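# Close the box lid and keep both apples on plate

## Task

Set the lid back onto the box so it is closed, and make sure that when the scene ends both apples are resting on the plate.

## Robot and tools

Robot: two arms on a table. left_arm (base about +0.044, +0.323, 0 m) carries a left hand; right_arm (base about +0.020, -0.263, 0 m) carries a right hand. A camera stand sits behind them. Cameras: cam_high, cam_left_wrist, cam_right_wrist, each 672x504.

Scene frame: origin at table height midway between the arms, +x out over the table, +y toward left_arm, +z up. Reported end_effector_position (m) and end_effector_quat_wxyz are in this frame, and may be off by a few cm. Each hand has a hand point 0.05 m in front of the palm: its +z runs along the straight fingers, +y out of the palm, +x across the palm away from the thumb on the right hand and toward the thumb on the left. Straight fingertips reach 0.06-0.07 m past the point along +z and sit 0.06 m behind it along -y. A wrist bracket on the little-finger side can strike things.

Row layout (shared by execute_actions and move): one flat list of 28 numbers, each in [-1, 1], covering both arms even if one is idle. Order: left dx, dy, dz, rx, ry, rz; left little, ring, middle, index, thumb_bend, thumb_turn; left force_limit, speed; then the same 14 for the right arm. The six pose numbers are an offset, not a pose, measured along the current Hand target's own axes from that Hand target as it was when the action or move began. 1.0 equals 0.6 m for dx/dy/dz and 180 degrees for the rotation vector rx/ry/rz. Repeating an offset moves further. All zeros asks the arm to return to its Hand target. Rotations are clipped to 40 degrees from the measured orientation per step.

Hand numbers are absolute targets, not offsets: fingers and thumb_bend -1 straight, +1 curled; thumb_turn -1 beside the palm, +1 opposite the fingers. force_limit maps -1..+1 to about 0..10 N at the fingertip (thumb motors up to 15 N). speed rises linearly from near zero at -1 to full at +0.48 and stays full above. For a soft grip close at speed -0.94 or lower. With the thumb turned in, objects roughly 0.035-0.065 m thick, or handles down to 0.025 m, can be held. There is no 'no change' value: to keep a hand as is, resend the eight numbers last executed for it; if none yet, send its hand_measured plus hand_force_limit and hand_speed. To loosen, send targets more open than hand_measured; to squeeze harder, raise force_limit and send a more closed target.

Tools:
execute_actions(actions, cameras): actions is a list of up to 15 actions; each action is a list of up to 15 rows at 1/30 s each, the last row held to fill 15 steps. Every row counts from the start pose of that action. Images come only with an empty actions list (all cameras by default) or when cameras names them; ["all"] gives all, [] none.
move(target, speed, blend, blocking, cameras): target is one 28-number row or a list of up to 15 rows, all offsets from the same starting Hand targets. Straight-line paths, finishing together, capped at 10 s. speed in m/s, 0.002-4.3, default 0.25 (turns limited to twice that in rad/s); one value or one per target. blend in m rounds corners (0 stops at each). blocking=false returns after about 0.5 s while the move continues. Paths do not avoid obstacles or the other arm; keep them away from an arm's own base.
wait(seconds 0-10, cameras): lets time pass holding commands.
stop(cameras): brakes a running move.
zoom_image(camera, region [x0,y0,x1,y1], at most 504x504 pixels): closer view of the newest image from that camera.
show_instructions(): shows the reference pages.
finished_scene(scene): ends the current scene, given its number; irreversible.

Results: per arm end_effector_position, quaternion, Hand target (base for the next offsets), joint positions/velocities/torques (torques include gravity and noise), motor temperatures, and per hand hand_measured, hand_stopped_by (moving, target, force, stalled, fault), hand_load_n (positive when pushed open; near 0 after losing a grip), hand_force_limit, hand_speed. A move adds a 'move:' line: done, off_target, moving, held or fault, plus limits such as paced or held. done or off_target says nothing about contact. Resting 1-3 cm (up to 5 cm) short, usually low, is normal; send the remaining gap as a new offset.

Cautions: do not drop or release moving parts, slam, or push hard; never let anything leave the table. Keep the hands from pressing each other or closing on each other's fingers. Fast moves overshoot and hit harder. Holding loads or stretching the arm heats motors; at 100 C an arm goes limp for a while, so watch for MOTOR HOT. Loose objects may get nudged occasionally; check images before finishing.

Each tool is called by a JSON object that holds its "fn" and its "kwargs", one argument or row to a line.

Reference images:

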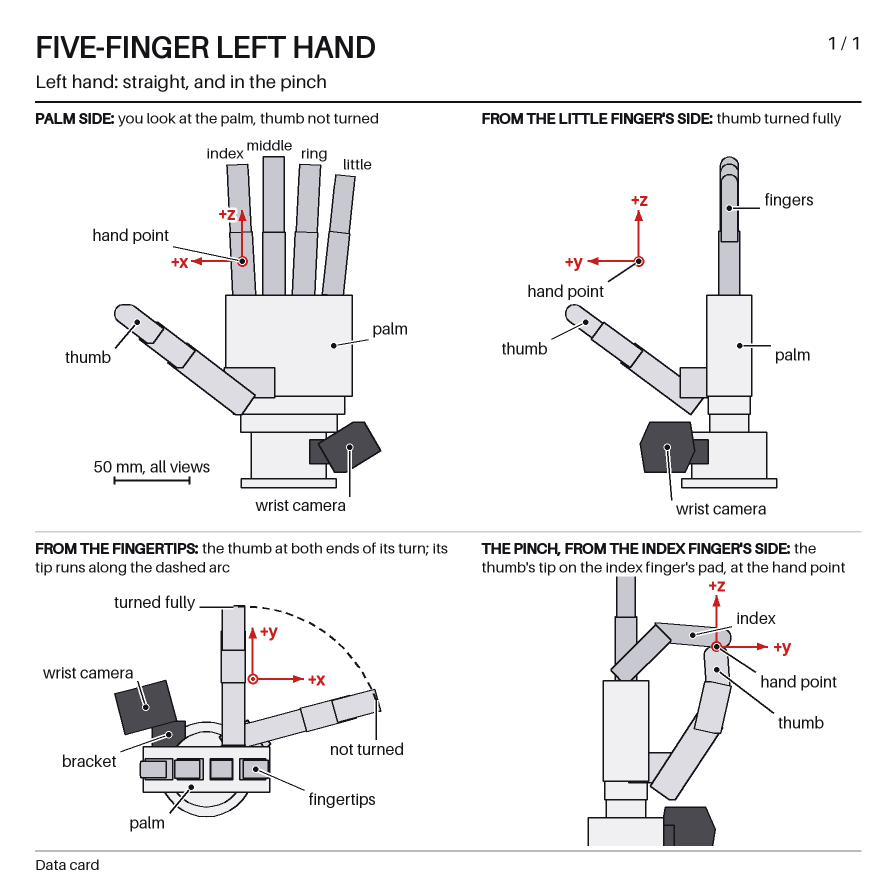

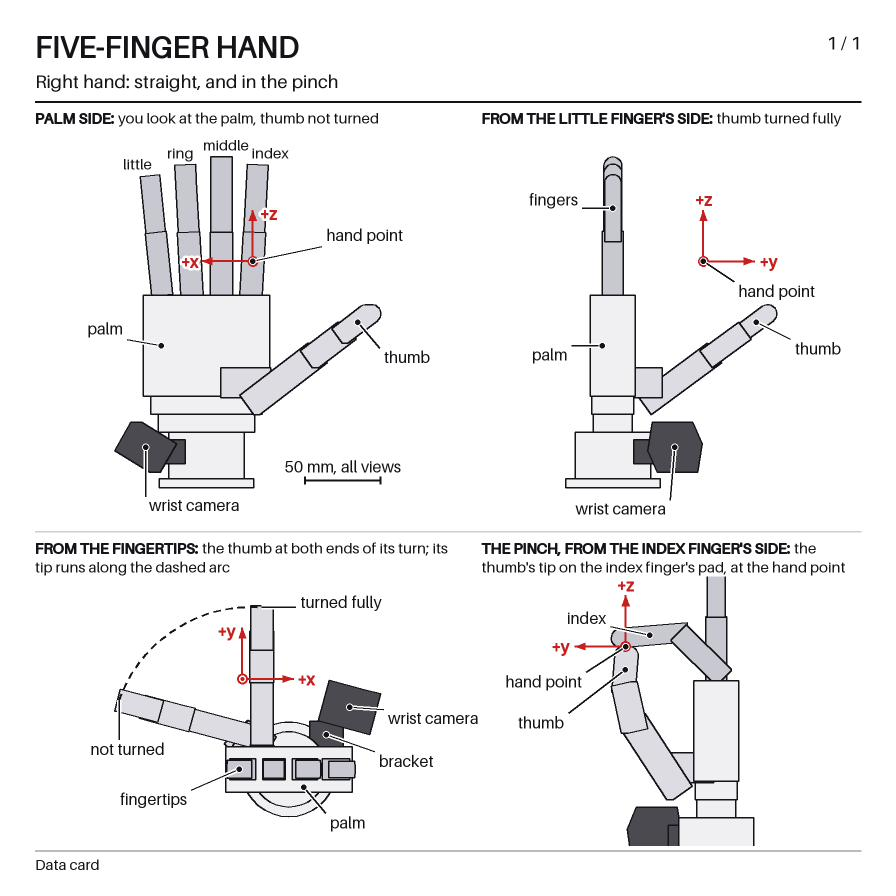

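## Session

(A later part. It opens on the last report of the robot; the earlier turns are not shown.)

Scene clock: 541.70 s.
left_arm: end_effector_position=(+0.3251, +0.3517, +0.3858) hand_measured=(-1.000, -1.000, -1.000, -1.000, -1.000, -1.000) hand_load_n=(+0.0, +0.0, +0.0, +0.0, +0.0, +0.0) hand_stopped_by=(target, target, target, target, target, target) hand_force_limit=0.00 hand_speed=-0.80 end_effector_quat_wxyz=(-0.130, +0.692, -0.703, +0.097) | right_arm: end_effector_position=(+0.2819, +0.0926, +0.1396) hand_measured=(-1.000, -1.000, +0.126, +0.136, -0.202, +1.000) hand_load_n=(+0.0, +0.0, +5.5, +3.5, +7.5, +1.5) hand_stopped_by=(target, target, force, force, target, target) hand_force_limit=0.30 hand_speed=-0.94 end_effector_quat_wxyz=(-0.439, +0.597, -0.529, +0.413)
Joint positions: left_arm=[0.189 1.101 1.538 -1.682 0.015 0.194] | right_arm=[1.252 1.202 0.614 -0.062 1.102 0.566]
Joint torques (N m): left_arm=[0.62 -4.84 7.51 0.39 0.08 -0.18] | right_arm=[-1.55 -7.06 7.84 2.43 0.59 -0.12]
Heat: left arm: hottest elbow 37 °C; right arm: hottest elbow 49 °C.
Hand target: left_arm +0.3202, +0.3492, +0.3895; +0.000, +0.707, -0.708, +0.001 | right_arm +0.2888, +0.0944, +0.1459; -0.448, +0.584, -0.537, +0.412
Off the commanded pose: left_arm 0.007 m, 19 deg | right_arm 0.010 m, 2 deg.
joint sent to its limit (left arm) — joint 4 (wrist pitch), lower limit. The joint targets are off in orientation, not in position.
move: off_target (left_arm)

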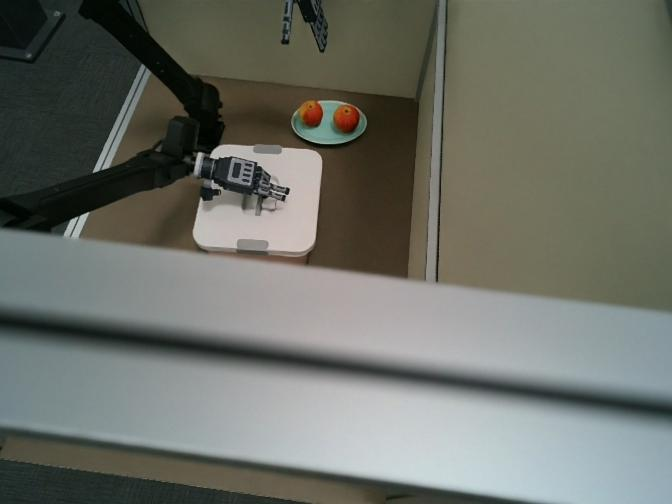

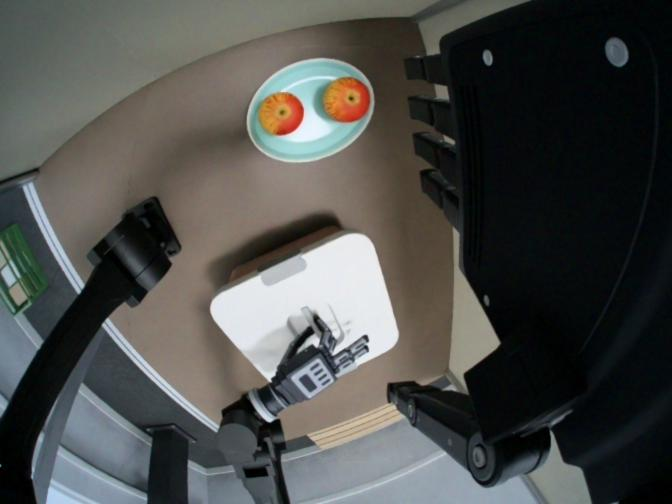

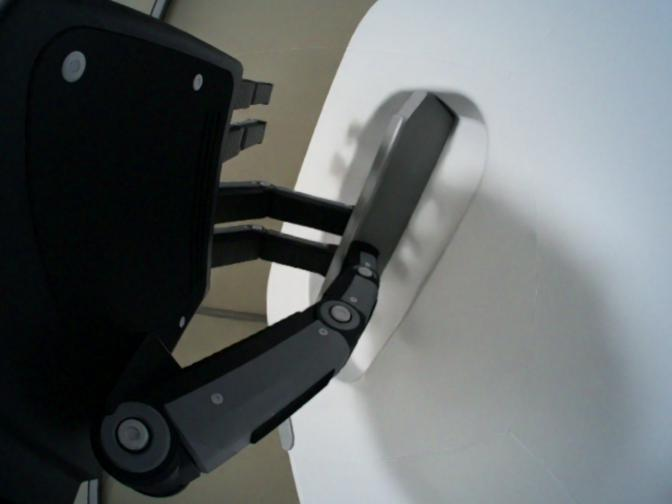

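{"fn": "move", "kwargs": {
  "target": [0,0,0,0,0,0,-1,-1,-1,-1,-1,-1,0,-0.8,0.0103,-0.0208,0,0,0,0,-1,-1,0.45,0.45,-0.2,1,0.3,-0.94],
  "speed": 0.05,
  "cameras": ["cam_high", "cam_left_wrist", "cam_right_wrist"]
}}

{"fn": "zoom_image", "kwargs": {
  "camera": "cam_high",
  "region": [190, 120, 330, 200]
}}

{"fn": "zoom_image", "kwargs": {
  "camera": "cam_left_wrist",
  "region": [210, 210, 420, 400]
}}

{"fn": "zoom_image", "kwargs": {
  "camera": "cam_high",
  "region": [180, 190, 340, 275]
}}

Scene clock: 593.43 s.
left_arm: end_effector_position=(+0.3251, +0.3517, +0.3858) hand_measured=(-1.000, -1.000, -1.000, -1.000, -1.000, -1.000) hand_load_n=(+0.0, +0.0, +0.0, +0.0, +0.0, +0.0) hand_stopped_by=(target, target, target, target, target, target) hand_force_limit=0.00 hand_speed=-0.80 end_effector_quat_wxyz=(-0.130, +0.692, -0.703, +0.097) | right_arm: end_effector_position=(+0.2860, +0.0893, +0.1439) hand_measured=(-1.000, -1.000, +0.126, +0.136, -0.202, +1.000) hand_load_n=(+0.0, +0.0, +6.0, +3.0, +6.0, +0.5) hand_stopped_by=(target, target, force, force, target, target) hand_force_limit=0.30 hand_speed=-0.94 end_effector_quat_wxyz=(-0.438, +0.598, -0.530, +0.413)
Joint positions: left_arm=[0.189 1.101 1.538 -1.682 0.015 0.194] | right_arm=[1.236 1.186 0.614 -0.062 1.088 0.547]
Joint torques (N m): left_arm=[0.91 -4.72 7.51 0.35 0.07 -0.19] | right_arm=[-1.61 -8.64 8.34 1.68 0.61 -0.11]
Motor temperatures (°C): left_arm=[26 27 37 25 25 24] | right_arm=[28 27 44 28 25 27]
Heat: left arm: hottest elbow 37 °C; right arm: hottest elbow 44 °C.
Hand target: left_arm +0.3202, +0.3492, +0.3895; +0.000, +0.707, -0.708, +0.001 | right_arm +0.2926, +0.0885, +0.1579; -0.448, +0.584, -0.537, +0.412
Off the commanded pose: left_arm 0.007 m, 19 deg | right_arm 0.015 m, 2 deg.
joint sent to its limit (left arm) — joint 4 (wrist pitch), lower limit. The joint targets are off in orientation, not in position.
move: off_target (left_arm, right_arm)

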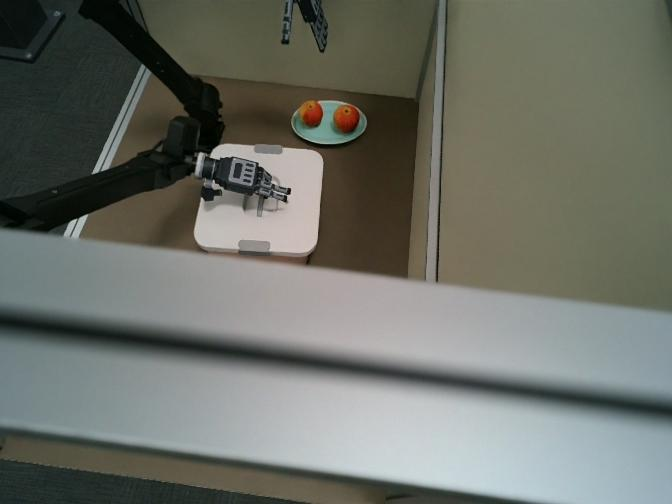

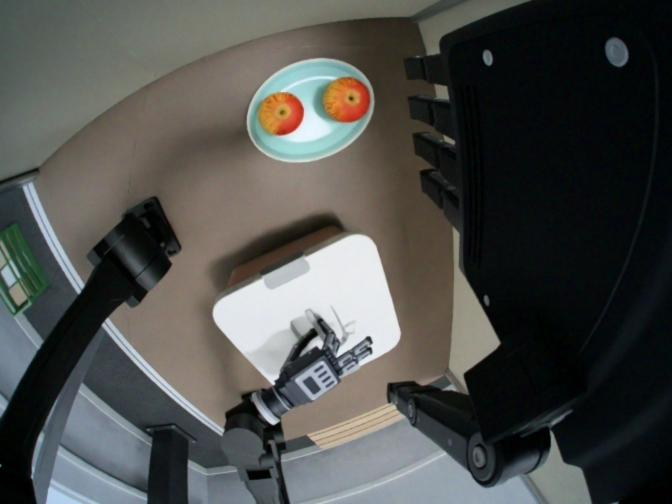

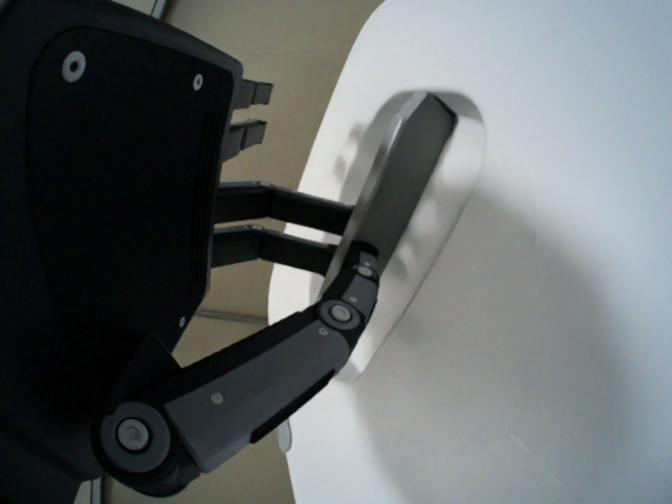

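Scaled by 3.600 from the camera's 672x504 image, which has a finer 960x720 frame.

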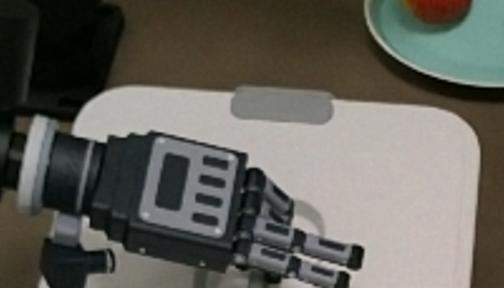

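Scaled by 2.400 from the camera's 672x504 image, which has a finer 960x720 frame.

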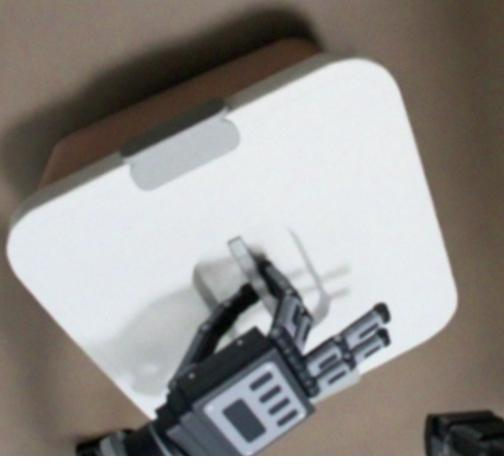

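Scaled by 3.150 from the camera's 672x504 image, which has a finer 960x720 frame.

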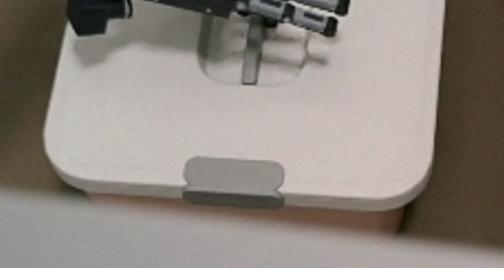

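{"fn": "move", "kwargs": {
  "target": [0,0,0,0,0,0,-1,-1,-1,-1,-1,-1,0,-0.8,-0.0019,0.0264,0.0045,0,0.0059,0.0016,-1,-1,0.45,0.45,-0.2,1,0.3,-0.94],
  "speed": 0.05,
  "cameras": ["cam_high", "cam_left_wrist", "cam_right_wrist"]
}}

{"fn": "zoom_image", "kwargs": {
  "camera": "cam_high",
  "region": [190, 120, 330, 200]
}}

{"fn": "zoom_image", "kwargs": {
  "camera": "cam_left_wrist",
  "region": [210, 210, 420, 400]
}}

{"fn": "zoom_image", "kwargs": {
  "camera": "cam_high",
  "region": [180, 190, 340, 275]
}}

Scene clock: 613.23 s.
left_arm: end_effector_position=(+0.3251, +0.3517, +0.3858) hand_measured=(-1.000, -1.000, -1.000, -1.000, -1.000, -1.000) hand_load_n=(+0.0, +0.0, +0.0, +0.0, +0.0, +0.0) hand_stopped_by=(target, target, target, target, target, target) hand_force_limit=0.00 hand_speed=-0.80 end_effector_quat_wxyz=(-0.130, +0.692, -0.703, +0.097) | right_arm: end_effector_position=(+0.2870, +0.0851, +0.1326) hand_measured=(-1.000, -1.000, +0.126, +0.136, -0.202, +1.000) hand_load_n=(+0.0, +0.0, +6.5, +3.5, +5.0, +0.0) hand_stopped_by=(target, target, force, force, target, target) hand_force_limit=0.30 hand_speed=-0.94 end_effector_quat_wxyz=(-0.430, +0.595, -0.534, +0.420)
Joint positions: left_arm=[0.189 1.101 1.538 -1.682 0.015 0.194] | right_arm=[1.236 1.211 0.606 -0.062 1.106 0.572]
Joint torques (N m): left_arm=[0.79 -4.54 7.5 0.28 0.08 -0.16] | right_arm=[-0.62 -7.71 8.08 2.24 0.9 0]
Heat: left arm: hottest elbow 37 °C; right arm: hottest elbow 43 °C.
Hand target: left_arm +0.3202, +0.3492, +0.3895; +0.000, +0.707, -0.708, +0.001 | right_arm +0.2910, +0.0896, +0.1420; -0.444, +0.579, -0.543, +0.416
Off the commanded pose: left_arm 0.007 m, 19 deg | right_arm 0.011 m, 3 deg.
joint sent to its limit (left arm) — joint 4 (wrist pitch), lower limit. The joint targets are off in orientation, not in position.
move: off_target (left_arm, right_arm)

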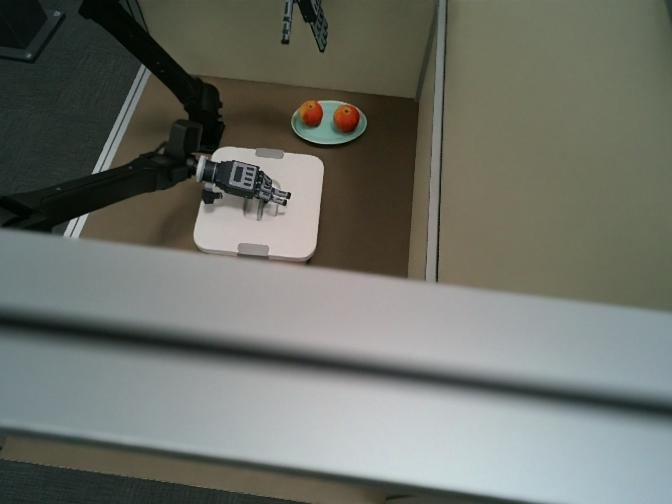

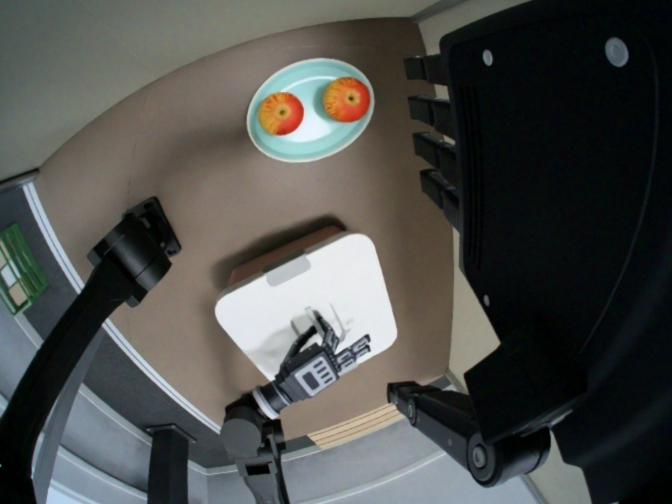

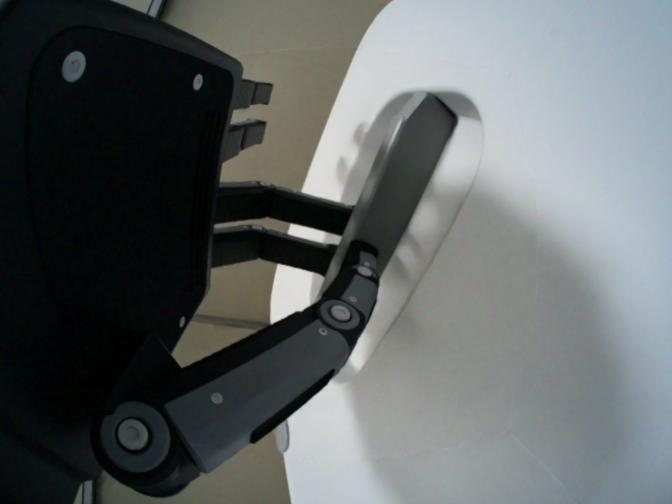

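Scaled by 3.600 from the camera's 672x504 image, which has a finer 960x720 frame.

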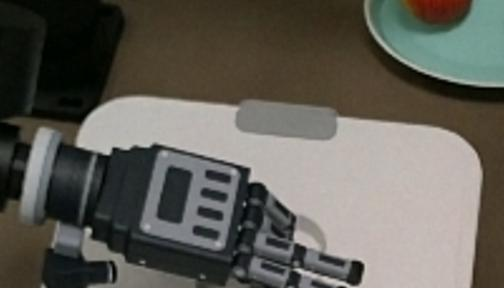

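Scaled by 2.400 from the camera's 672x504 image, which has a finer 960x720 frame.

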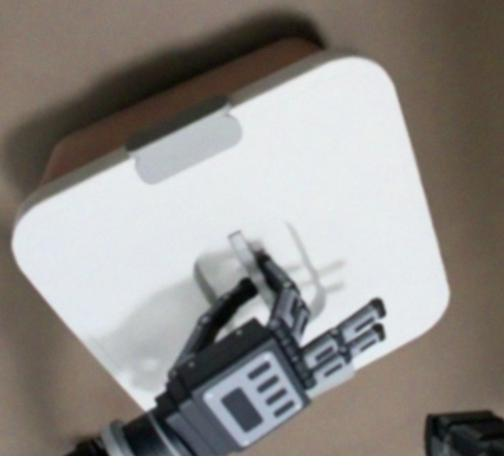

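Scaled by 3.150 from the camera's 672x504 image, which has a finer 960x720 frame.

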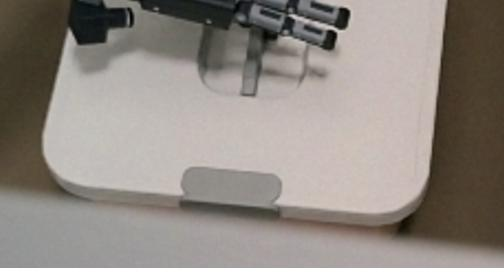

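{"fn": "move", "kwargs": {
  "target": [0,0,0,0,0,0,-1,-1,-1,-1,-1,-1,0,-0.8,-0.0046,0.0193,0.005,0,0,0,-1,-1,0.45,0.45,-0.2,1,0.3,-0.94],
  "speed": 0.05,
  "cameras": ["cam_high", "cam_left_wrist", "cam_right_wrist"]
}}

{"fn": "zoom_image", "kwargs": {
  "camera": "cam_high",
  "region": [190, 120, 330, 200]
}}

{"fn": "zoom_image", "kwargs": {
  "camera": "cam_left_wrist",
  "region": [210, 210, 420, 400]
}}

{"fn": "zoom_image", "kwargs": {
  "camera": "cam_high",
  "region": [180, 190, 340, 275]
}}

Scene clock: 629.50 s.
left_arm: end_effector_position=(+0.3251, +0.3517, +0.3858) hand_measured=(-1.000, -1.000, -1.000, -1.000, -1.000, -1.000) hand_load_n=(+0.0, +0.0, +0.0, +0.5, +0.0, +0.0) hand_stopped_by=(target, target, target, target, target, target) hand_force_limit=0.00 hand_speed=-0.80 end_effector_quat_wxyz=(-0.130, +0.692, -0.703, +0.097) | right_arm: end_effector_position=(+0.2895, +0.0890, +0.1298) hand_measured=(-1.000, -1.000, +0.126, +0.136, -0.202, +1.000) hand_load_n=(+0.0, +0.0, +6.5, +3.5, +4.0, +0.0) hand_stopped_by=(target, target, force, force, target, target) hand_force_limit=0.30 hand_speed=-0.94 end_effector_quat_wxyz=(-0.435, +0.588, -0.537, +0.421)
Joint positions: left_arm=[0.189 1.101 1.538 -1.682 0.015 0.194] | right_arm=[1.236 1.233 0.604 -0.026 1.115 0.575]
Joint torques (N m): left_arm=[0.73 -4.6 7.5 0.39 0.08 -0.18] | right_arm=[-0.32 -6.71 7.16 2.36 0.62 0.03]
Heat: left arm: hottest elbow 37 °C; right arm: hottest elbow 44 °C.
Hand target: left_arm +0.3202, +0.3492, +0.3895; +0.000, +0.707, -0.708, +0.001 | right_arm +0.2907, +0.0924, +0.1301; -0.444, +0.579, -0.543, +0.416
Off the commanded pose: left_arm 0.007 m, 19 deg | right_arm 0.004 m, 2 deg.
joint sent to its limit (left arm) — joint 4 (wrist pitch), lower limit. The joint targets are off in orientation, not in position.
move: off_target (left_arm)

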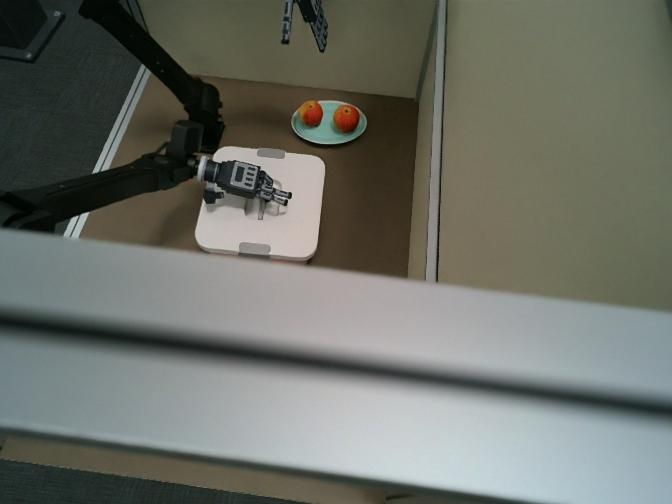

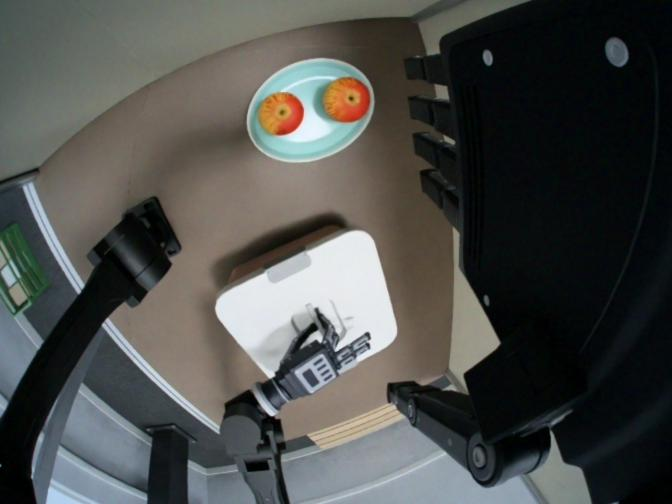

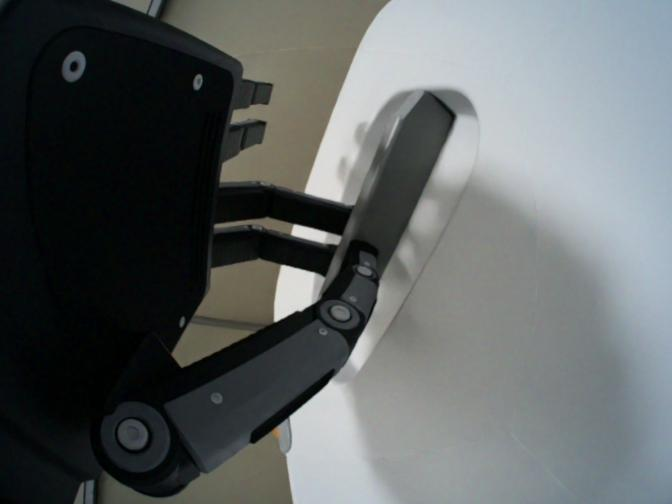

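Scaled by 3.600 from the camera's 672x504 image, which has a finer 960x720 frame.

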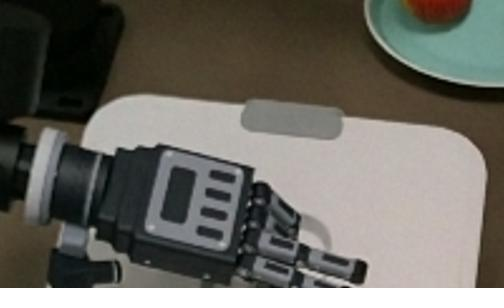

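Scaled by 2.400 from the camera's 672x504 image, which has a finer 960x720 frame.

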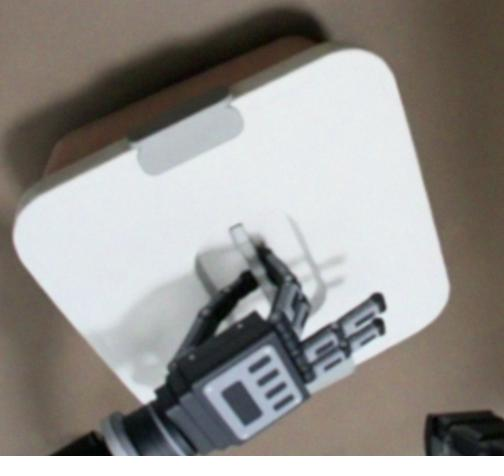

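Scaled by 3.150 from the camera's 672x504 image, which has a finer 960x720 frame.

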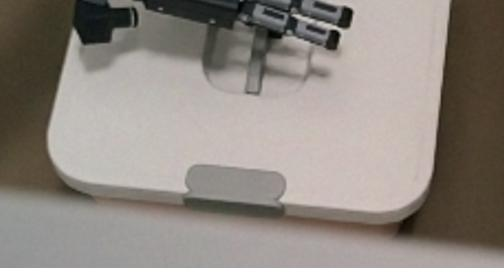

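{"fn": "move", "kwargs": {
  "target": [0,0,0,0,0,0,-1,-1,-1,-1,-1,-1,0,-0.8,0,0.0193,0.005,0,0,0,-1,-1,0.45,0.45,-0.2,1,0.3,-0.94],
  "speed": 0.04,
  "cameras": ["cam_high", "cam_left_wrist", "cam_right_wrist"]
}}

{"fn": "zoom_image", "kwargs": {
  "camera": "cam_high",
  "region": [190, 120, 330, 200]
}}

{"fn": "zoom_image", "kwargs": {
  "camera": "cam_left_wrist",
  "region": [210, 210, 420, 400]
}}

{"fn": "zoom_image", "kwargs": {
  "camera": "cam_high",
  "region": [180, 190, 340, 275]
}}

Scene clock: 642.40 s.
left_arm: end_effector_position=(+0.3251, +0.3517, +0.3858) hand_measured=(-1.000, -1.000, -1.000, -1.000, -1.000, -1.000) hand_load_n=(+0.0, +0.0, +0.0, +0.0, +0.0, +0.0) hand_stopped_by=(target, target, target, target, target, target) hand_force_limit=0.00 hand_speed=-0.80 end_effector_quat_wxyz=(-0.130, +0.692, -0.703, +0.097) | right_arm: end_effector_position=(+0.2916, +0.0918, +0.1292) hand_measured=(-1.000, -1.000, +0.126, +0.136, -0.202, +1.000) hand_load_n=(+0.0, +0.0, +6.0, +3.0, +4.0, -0.5) hand_stopped_by=(target, target, force, force, target, target) hand_force_limit=0.30 hand_speed=-0.94 end_effector_quat_wxyz=(-0.445, +0.577, -0.542, +0.419)
Joint positions: left_arm=[0.189 1.101 1.538 -1.682 0.015 0.194] | right_arm=[1.236 1.245 0.594 0.027 1.124 0.575]
Joint torques (N m): left_arm=[1.2 -4.54 7.57 0.31 0.07 -0.18] | right_arm=[-0.26 -5.6 6.5 2.07 0.23 0.03]
Heat: left arm: hottest elbow 37 °C; right arm: hottest elbow 44 °C.
Hand target: left_arm +0.3202, +0.3492, +0.3895; +0.000, +0.707, -0.708, +0.001 | right_arm +0.2906, +0.0923, +0.1180; -0.444, +0.579, -0.543, +0.416
Off the commanded pose: left_arm 0.007 m, 19 deg | right_arm 0.011 m, 0 deg.
joint sent to its limit (left arm) — joint 4 (wrist pitch), lower limit. The joint targets are off in orientation, not in position.
move: off_target (left_arm, right_arm)

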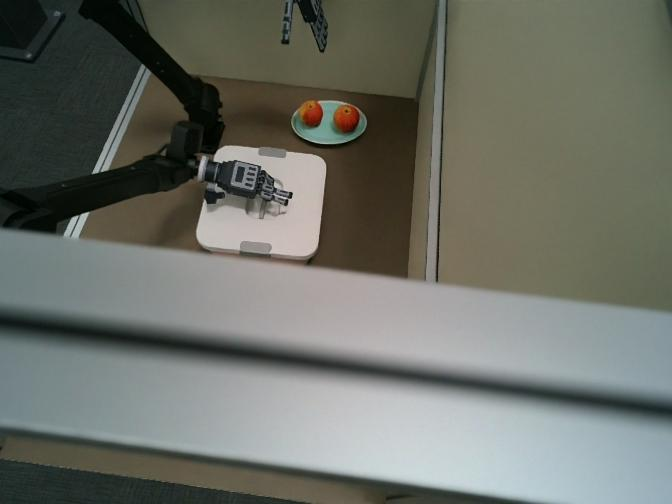

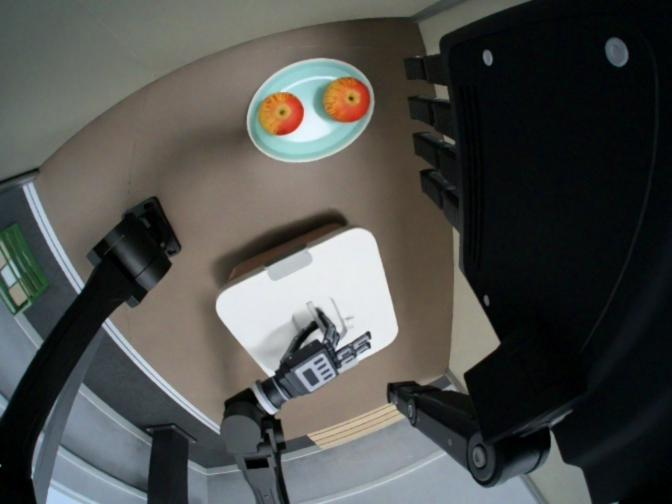

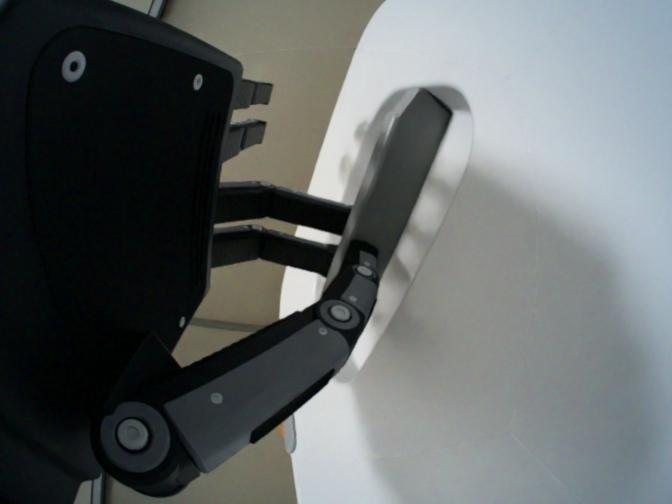

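Scaled by 3.600 from the camera's 672x504 image, which has a finer 960x720 frame.

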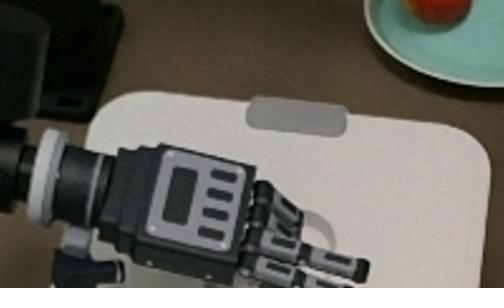

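Scaled by 2.400 from the camera's 672x504 image, which has a finer 960x720 frame.

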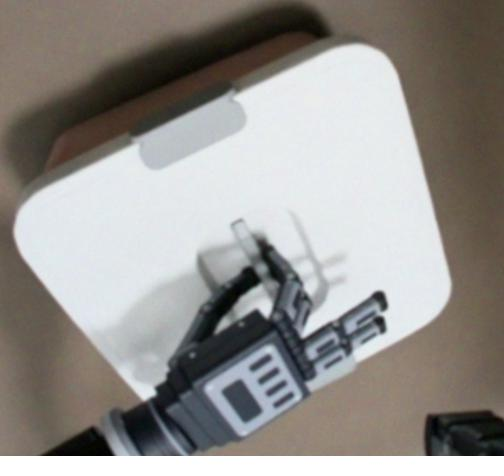

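Scaled by 3.150 from the camera's 672x504 image, which has a finer 960x720 frame.

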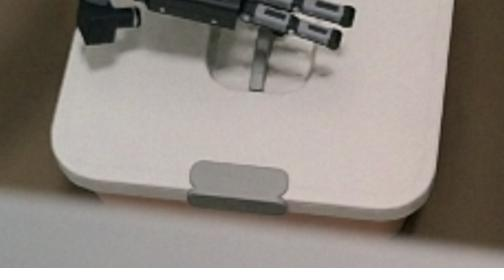

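{"fn": "zoom_image", "kwargs": {
  "camera": "cam_left_wrist",
  "region": [210, 220, 310, 300]
}}

{"fn": "zoom_image", "kwargs": {
  "camera": "cam_left_wrist",
  "region": [300, 215, 400, 295]
}}

{"fn": "zoom_image", "kwargs": {
  "camera": "cam_high",
  "region": [190, 225, 330, 270]
}}

Scaled by 5.040 from the camera's 672x504 image, which has a finer 960x720 frame.

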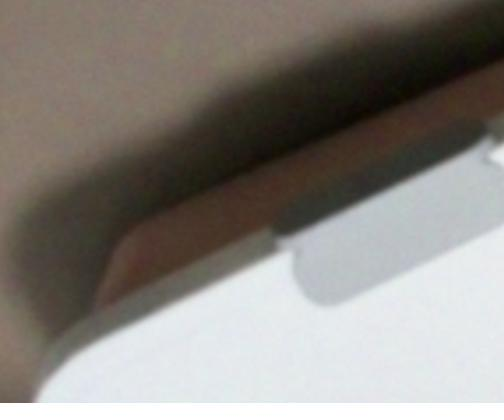

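Scaled by 5.040 from the camera's 672x504 image, which has a finer 960x720 frame.

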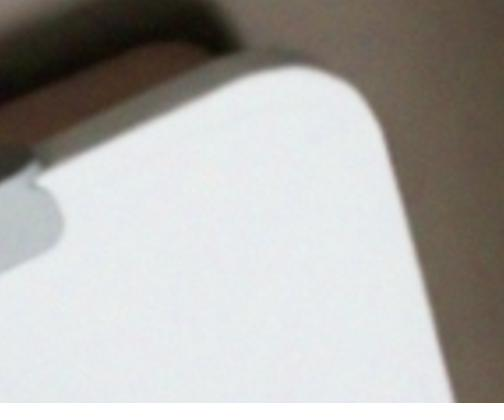

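Scaled by 3.600 from the camera's 672x504 image, which has a finer 960x720 frame.

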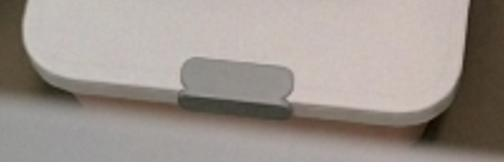

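{"fn": "move", "kwargs": {
  "target": [0,0,0,0,0,0,-1,-1,-1,-1,-1,-1,0,-0.8,0.0145,-0.0075,-0.0108,0,0,0,-1,-1,0.45,0.45,-0.2,1,0.3,-0.94],
  "speed": 0.04,
  "cameras": ["cam_high", "cam_left_wrist", "cam_right_wrist"]
}}

{"fn": "zoom_image", "kwargs": {
  "camera": "cam_high",
  "region": [190, 120, 330, 200]
}}

{"fn": "zoom_image", "kwargs": {
  "camera": "cam_left_wrist",
  "region": [210, 210, 420, 400]
}}

{"fn": "zoom_image", "kwargs": {
  "camera": "cam_high",
  "region": [190, 225, 330, 270]
}}

Scene clock: 693.67 s.
left_arm: end_effector_position=(+0.3251, +0.3517, +0.3858) hand_measured=(-1.000, -1.000, -1.000, -1.000, -1.000, -1.000) hand_load_n=(+0.0, +0.0, -0.5, +0.0, +0.0, +0.0) hand_stopped_by=(target, target, target, target, target, target) hand_force_limit=0.00 hand_speed=-0.80 end_effector_quat_wxyz=(-0.130, +0.692, -0.703, +0.097) | right_arm: end_effector_position=(+0.2902, +0.0880, +0.1293) hand_measured=(-1.000, -1.000, +0.126, +0.136, -0.202, +1.000) hand_load_n=(+0.0, +0.0, +6.5, +3.5, +4.5, +0.0) hand_stopped_by=(target, target, force, force, target, target) hand_force_limit=0.30 hand_speed=-0.94 end_effector_quat_wxyz=(-0.448, +0.574, -0.545, +0.416)
Joint positions: left_arm=[0.189 1.101 1.538 -1.682 0.015 0.194] | right_arm=[1.236 1.231 0.582 0.027 1.123 0.584]
Joint torques (N m): left_arm=[0.85 -4.78 7.54 0.34 0.07 -0.18] | right_arm=[0.15 -7.77 6.32 0.95 0.43 -0.01]
Heat: left arm: hottest elbow 37 °C; right arm: hottest elbow 43 °C.
Hand target: left_arm +0.3202, +0.3492, +0.3895; +0.000, +0.707, -0.708, +0.001 | right_arm +0.2861, +0.0832, +0.1240; -0.444, +0.579, -0.543, +0.416
Off the commanded pose: left_arm 0.007 m, 19 deg | right_arm 0.008 m, 1 deg.
joint sent to its limit (left arm) — joint 4 (wrist pitch), lower limit. The joint targets are off in orientation, not in position.
move: off_target (left_arm)

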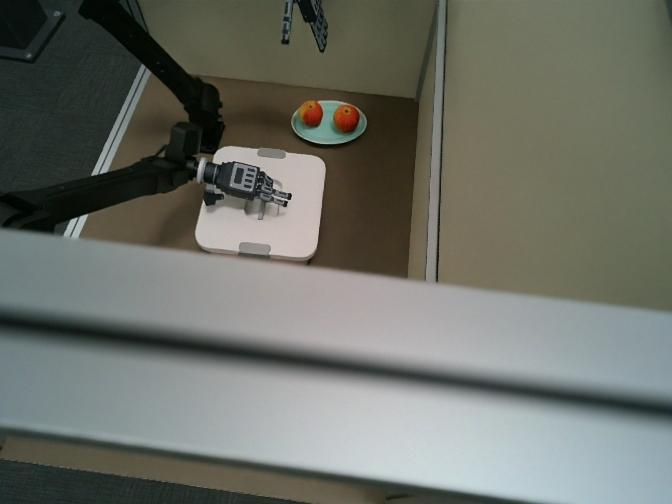

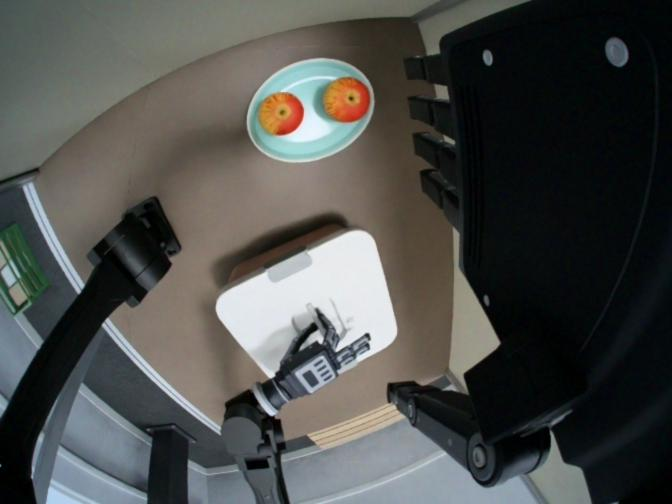

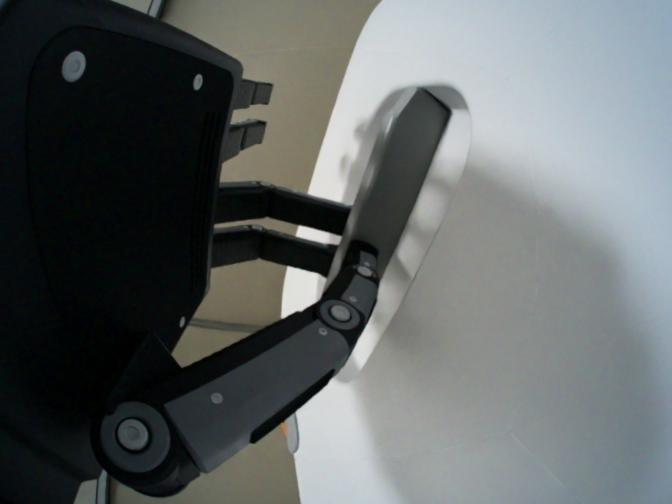

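Scaled by 3.600 from the camera's 672x504 image, which has a finer 960x720 frame.

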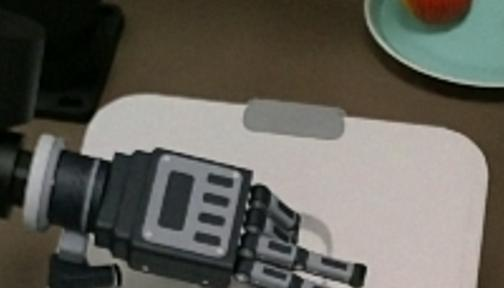

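Scaled by 2.400 from the camera's 672x504 image, which has a finer 960x720 frame.

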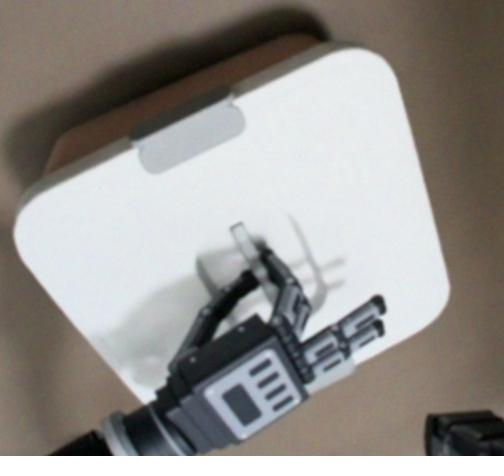

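Scaled by 3.600 from the camera's 672x504 image, which has a finer 960x720 frame.

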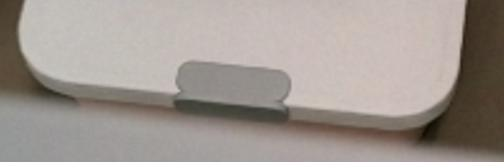

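{"fn": "move", "kwargs": {
  "target": [0,0,0,0,0,0,-1,-1,-1,-1,-1,-1,0,-0.8,0.001,-0.0097,-0.0026,0,0,0,-1,-1,-0.2,-0.2,-0.2,1,0.3,-0.95],
  "speed": 0.04,
  "cameras": ["cam_high", "cam_left_wrist", "cam_right_wrist"]
}}

{"fn": "zoom_image", "kwargs": {
  "camera": "cam_left_wrist",
  "region": [210, 210, 420, 400]
}}

{"fn": "zoom_image", "kwargs": {
  "camera": "cam_high",
  "region": [190, 225, 330, 270]
}}

Scene clock: 703.53 s.
left_arm: end_effector_position=(+0.3251, +0.3517, +0.3858) hand_measured=(-1.000, -1.000, -1.000, -1.000, -1.000, -1.000) hand_load_n=(+0.0, +0.0, +0.0, +0.0, +0.0, +0.0) hand_stopped_by=(target, target, target, target, target, target) hand_force_limit=0.00 hand_speed=-0.80 end_effector_quat_wxyz=(-0.130, +0.692, -0.703, +0.097) | right_arm: end_effector_position=(+0.2886, +0.0841, +0.1281) hand_measured=(-1.000, -1.000, -0.200, -0.200, -0.200, +1.000) hand_load_n=(+0.0, +0.0, +0.0, +0.0, +0.5, +0.0) hand_stopped_by=(target, target, target, target, target, target) hand_force_limit=0.30 hand_speed=-0.95 end_effector_quat_wxyz=(-0.443, +0.579, -0.543, +0.418)
Joint positions: left_arm=[0.189 1.101 1.538 -1.682 0.015 0.194] | right_arm=[1.236 1.222 0.579 0.006 1.121 0.584]
Joint torques (N m): left_arm=[0.62 -4.78 7.47 0.35 0.08 -0.18] | right_arm=[0.09 -8.12 7.16 0.92 0.53 -0.02]
Heat: left arm: hottest elbow 37 °C; right arm: hottest elbow 42 °C.
Hand target: left_arm +0.3202, +0.3492, +0.3895; +0.000, +0.707, -0.708, +0.001 | right_arm +0.2862, +0.0828, +0.1303; -0.444, +0.579, -0.543, +0.416
Off the commanded pose: left_arm 0.007 m, 19 deg | right_arm 0.003 m, 0 deg.
joint sent to its limit (left arm) — joint 4 (wrist pitch), lower limit. The joint targets are off in orientation, not in position.
move: off_target (left_arm)

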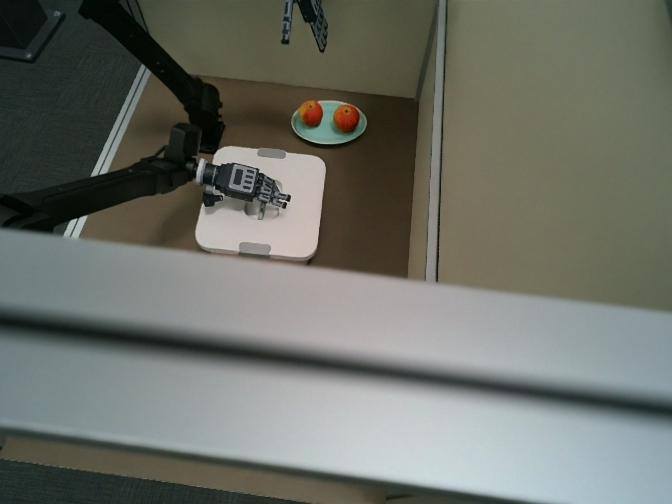

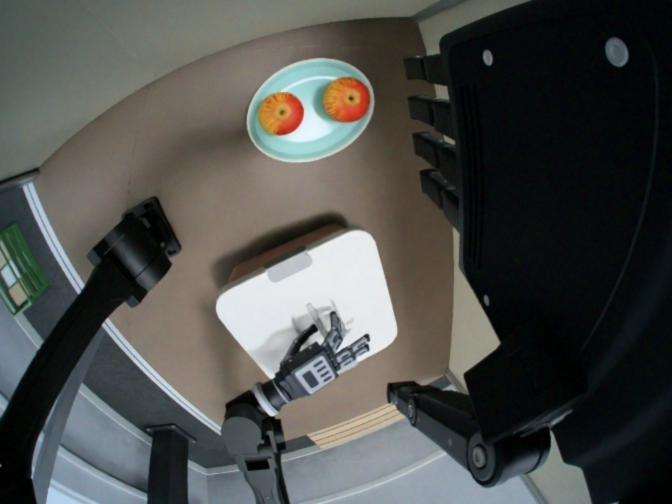

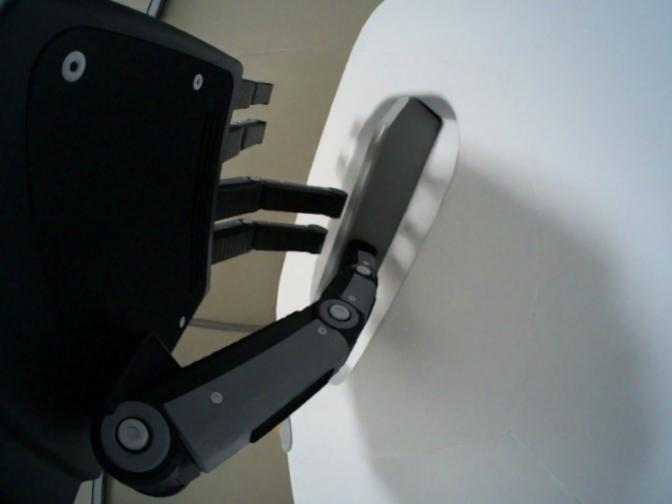

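Scaled by 2.400 from the camera's 672x504 image, which has a finer 960x720 frame.

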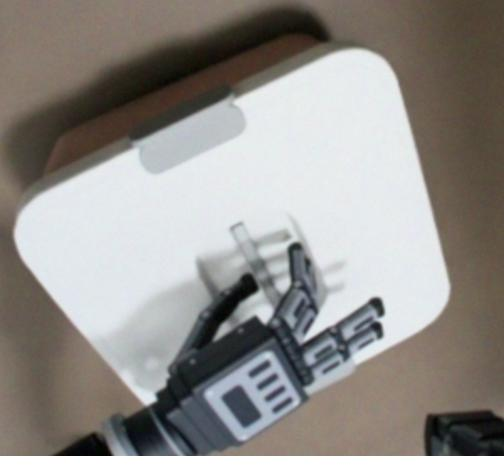

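Scaled by 3.600 from the camera's 672x504 image, which has a finer 960x720 frame.

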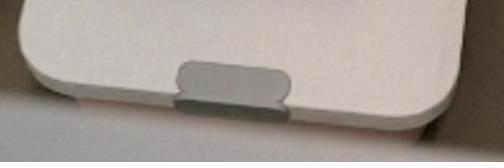

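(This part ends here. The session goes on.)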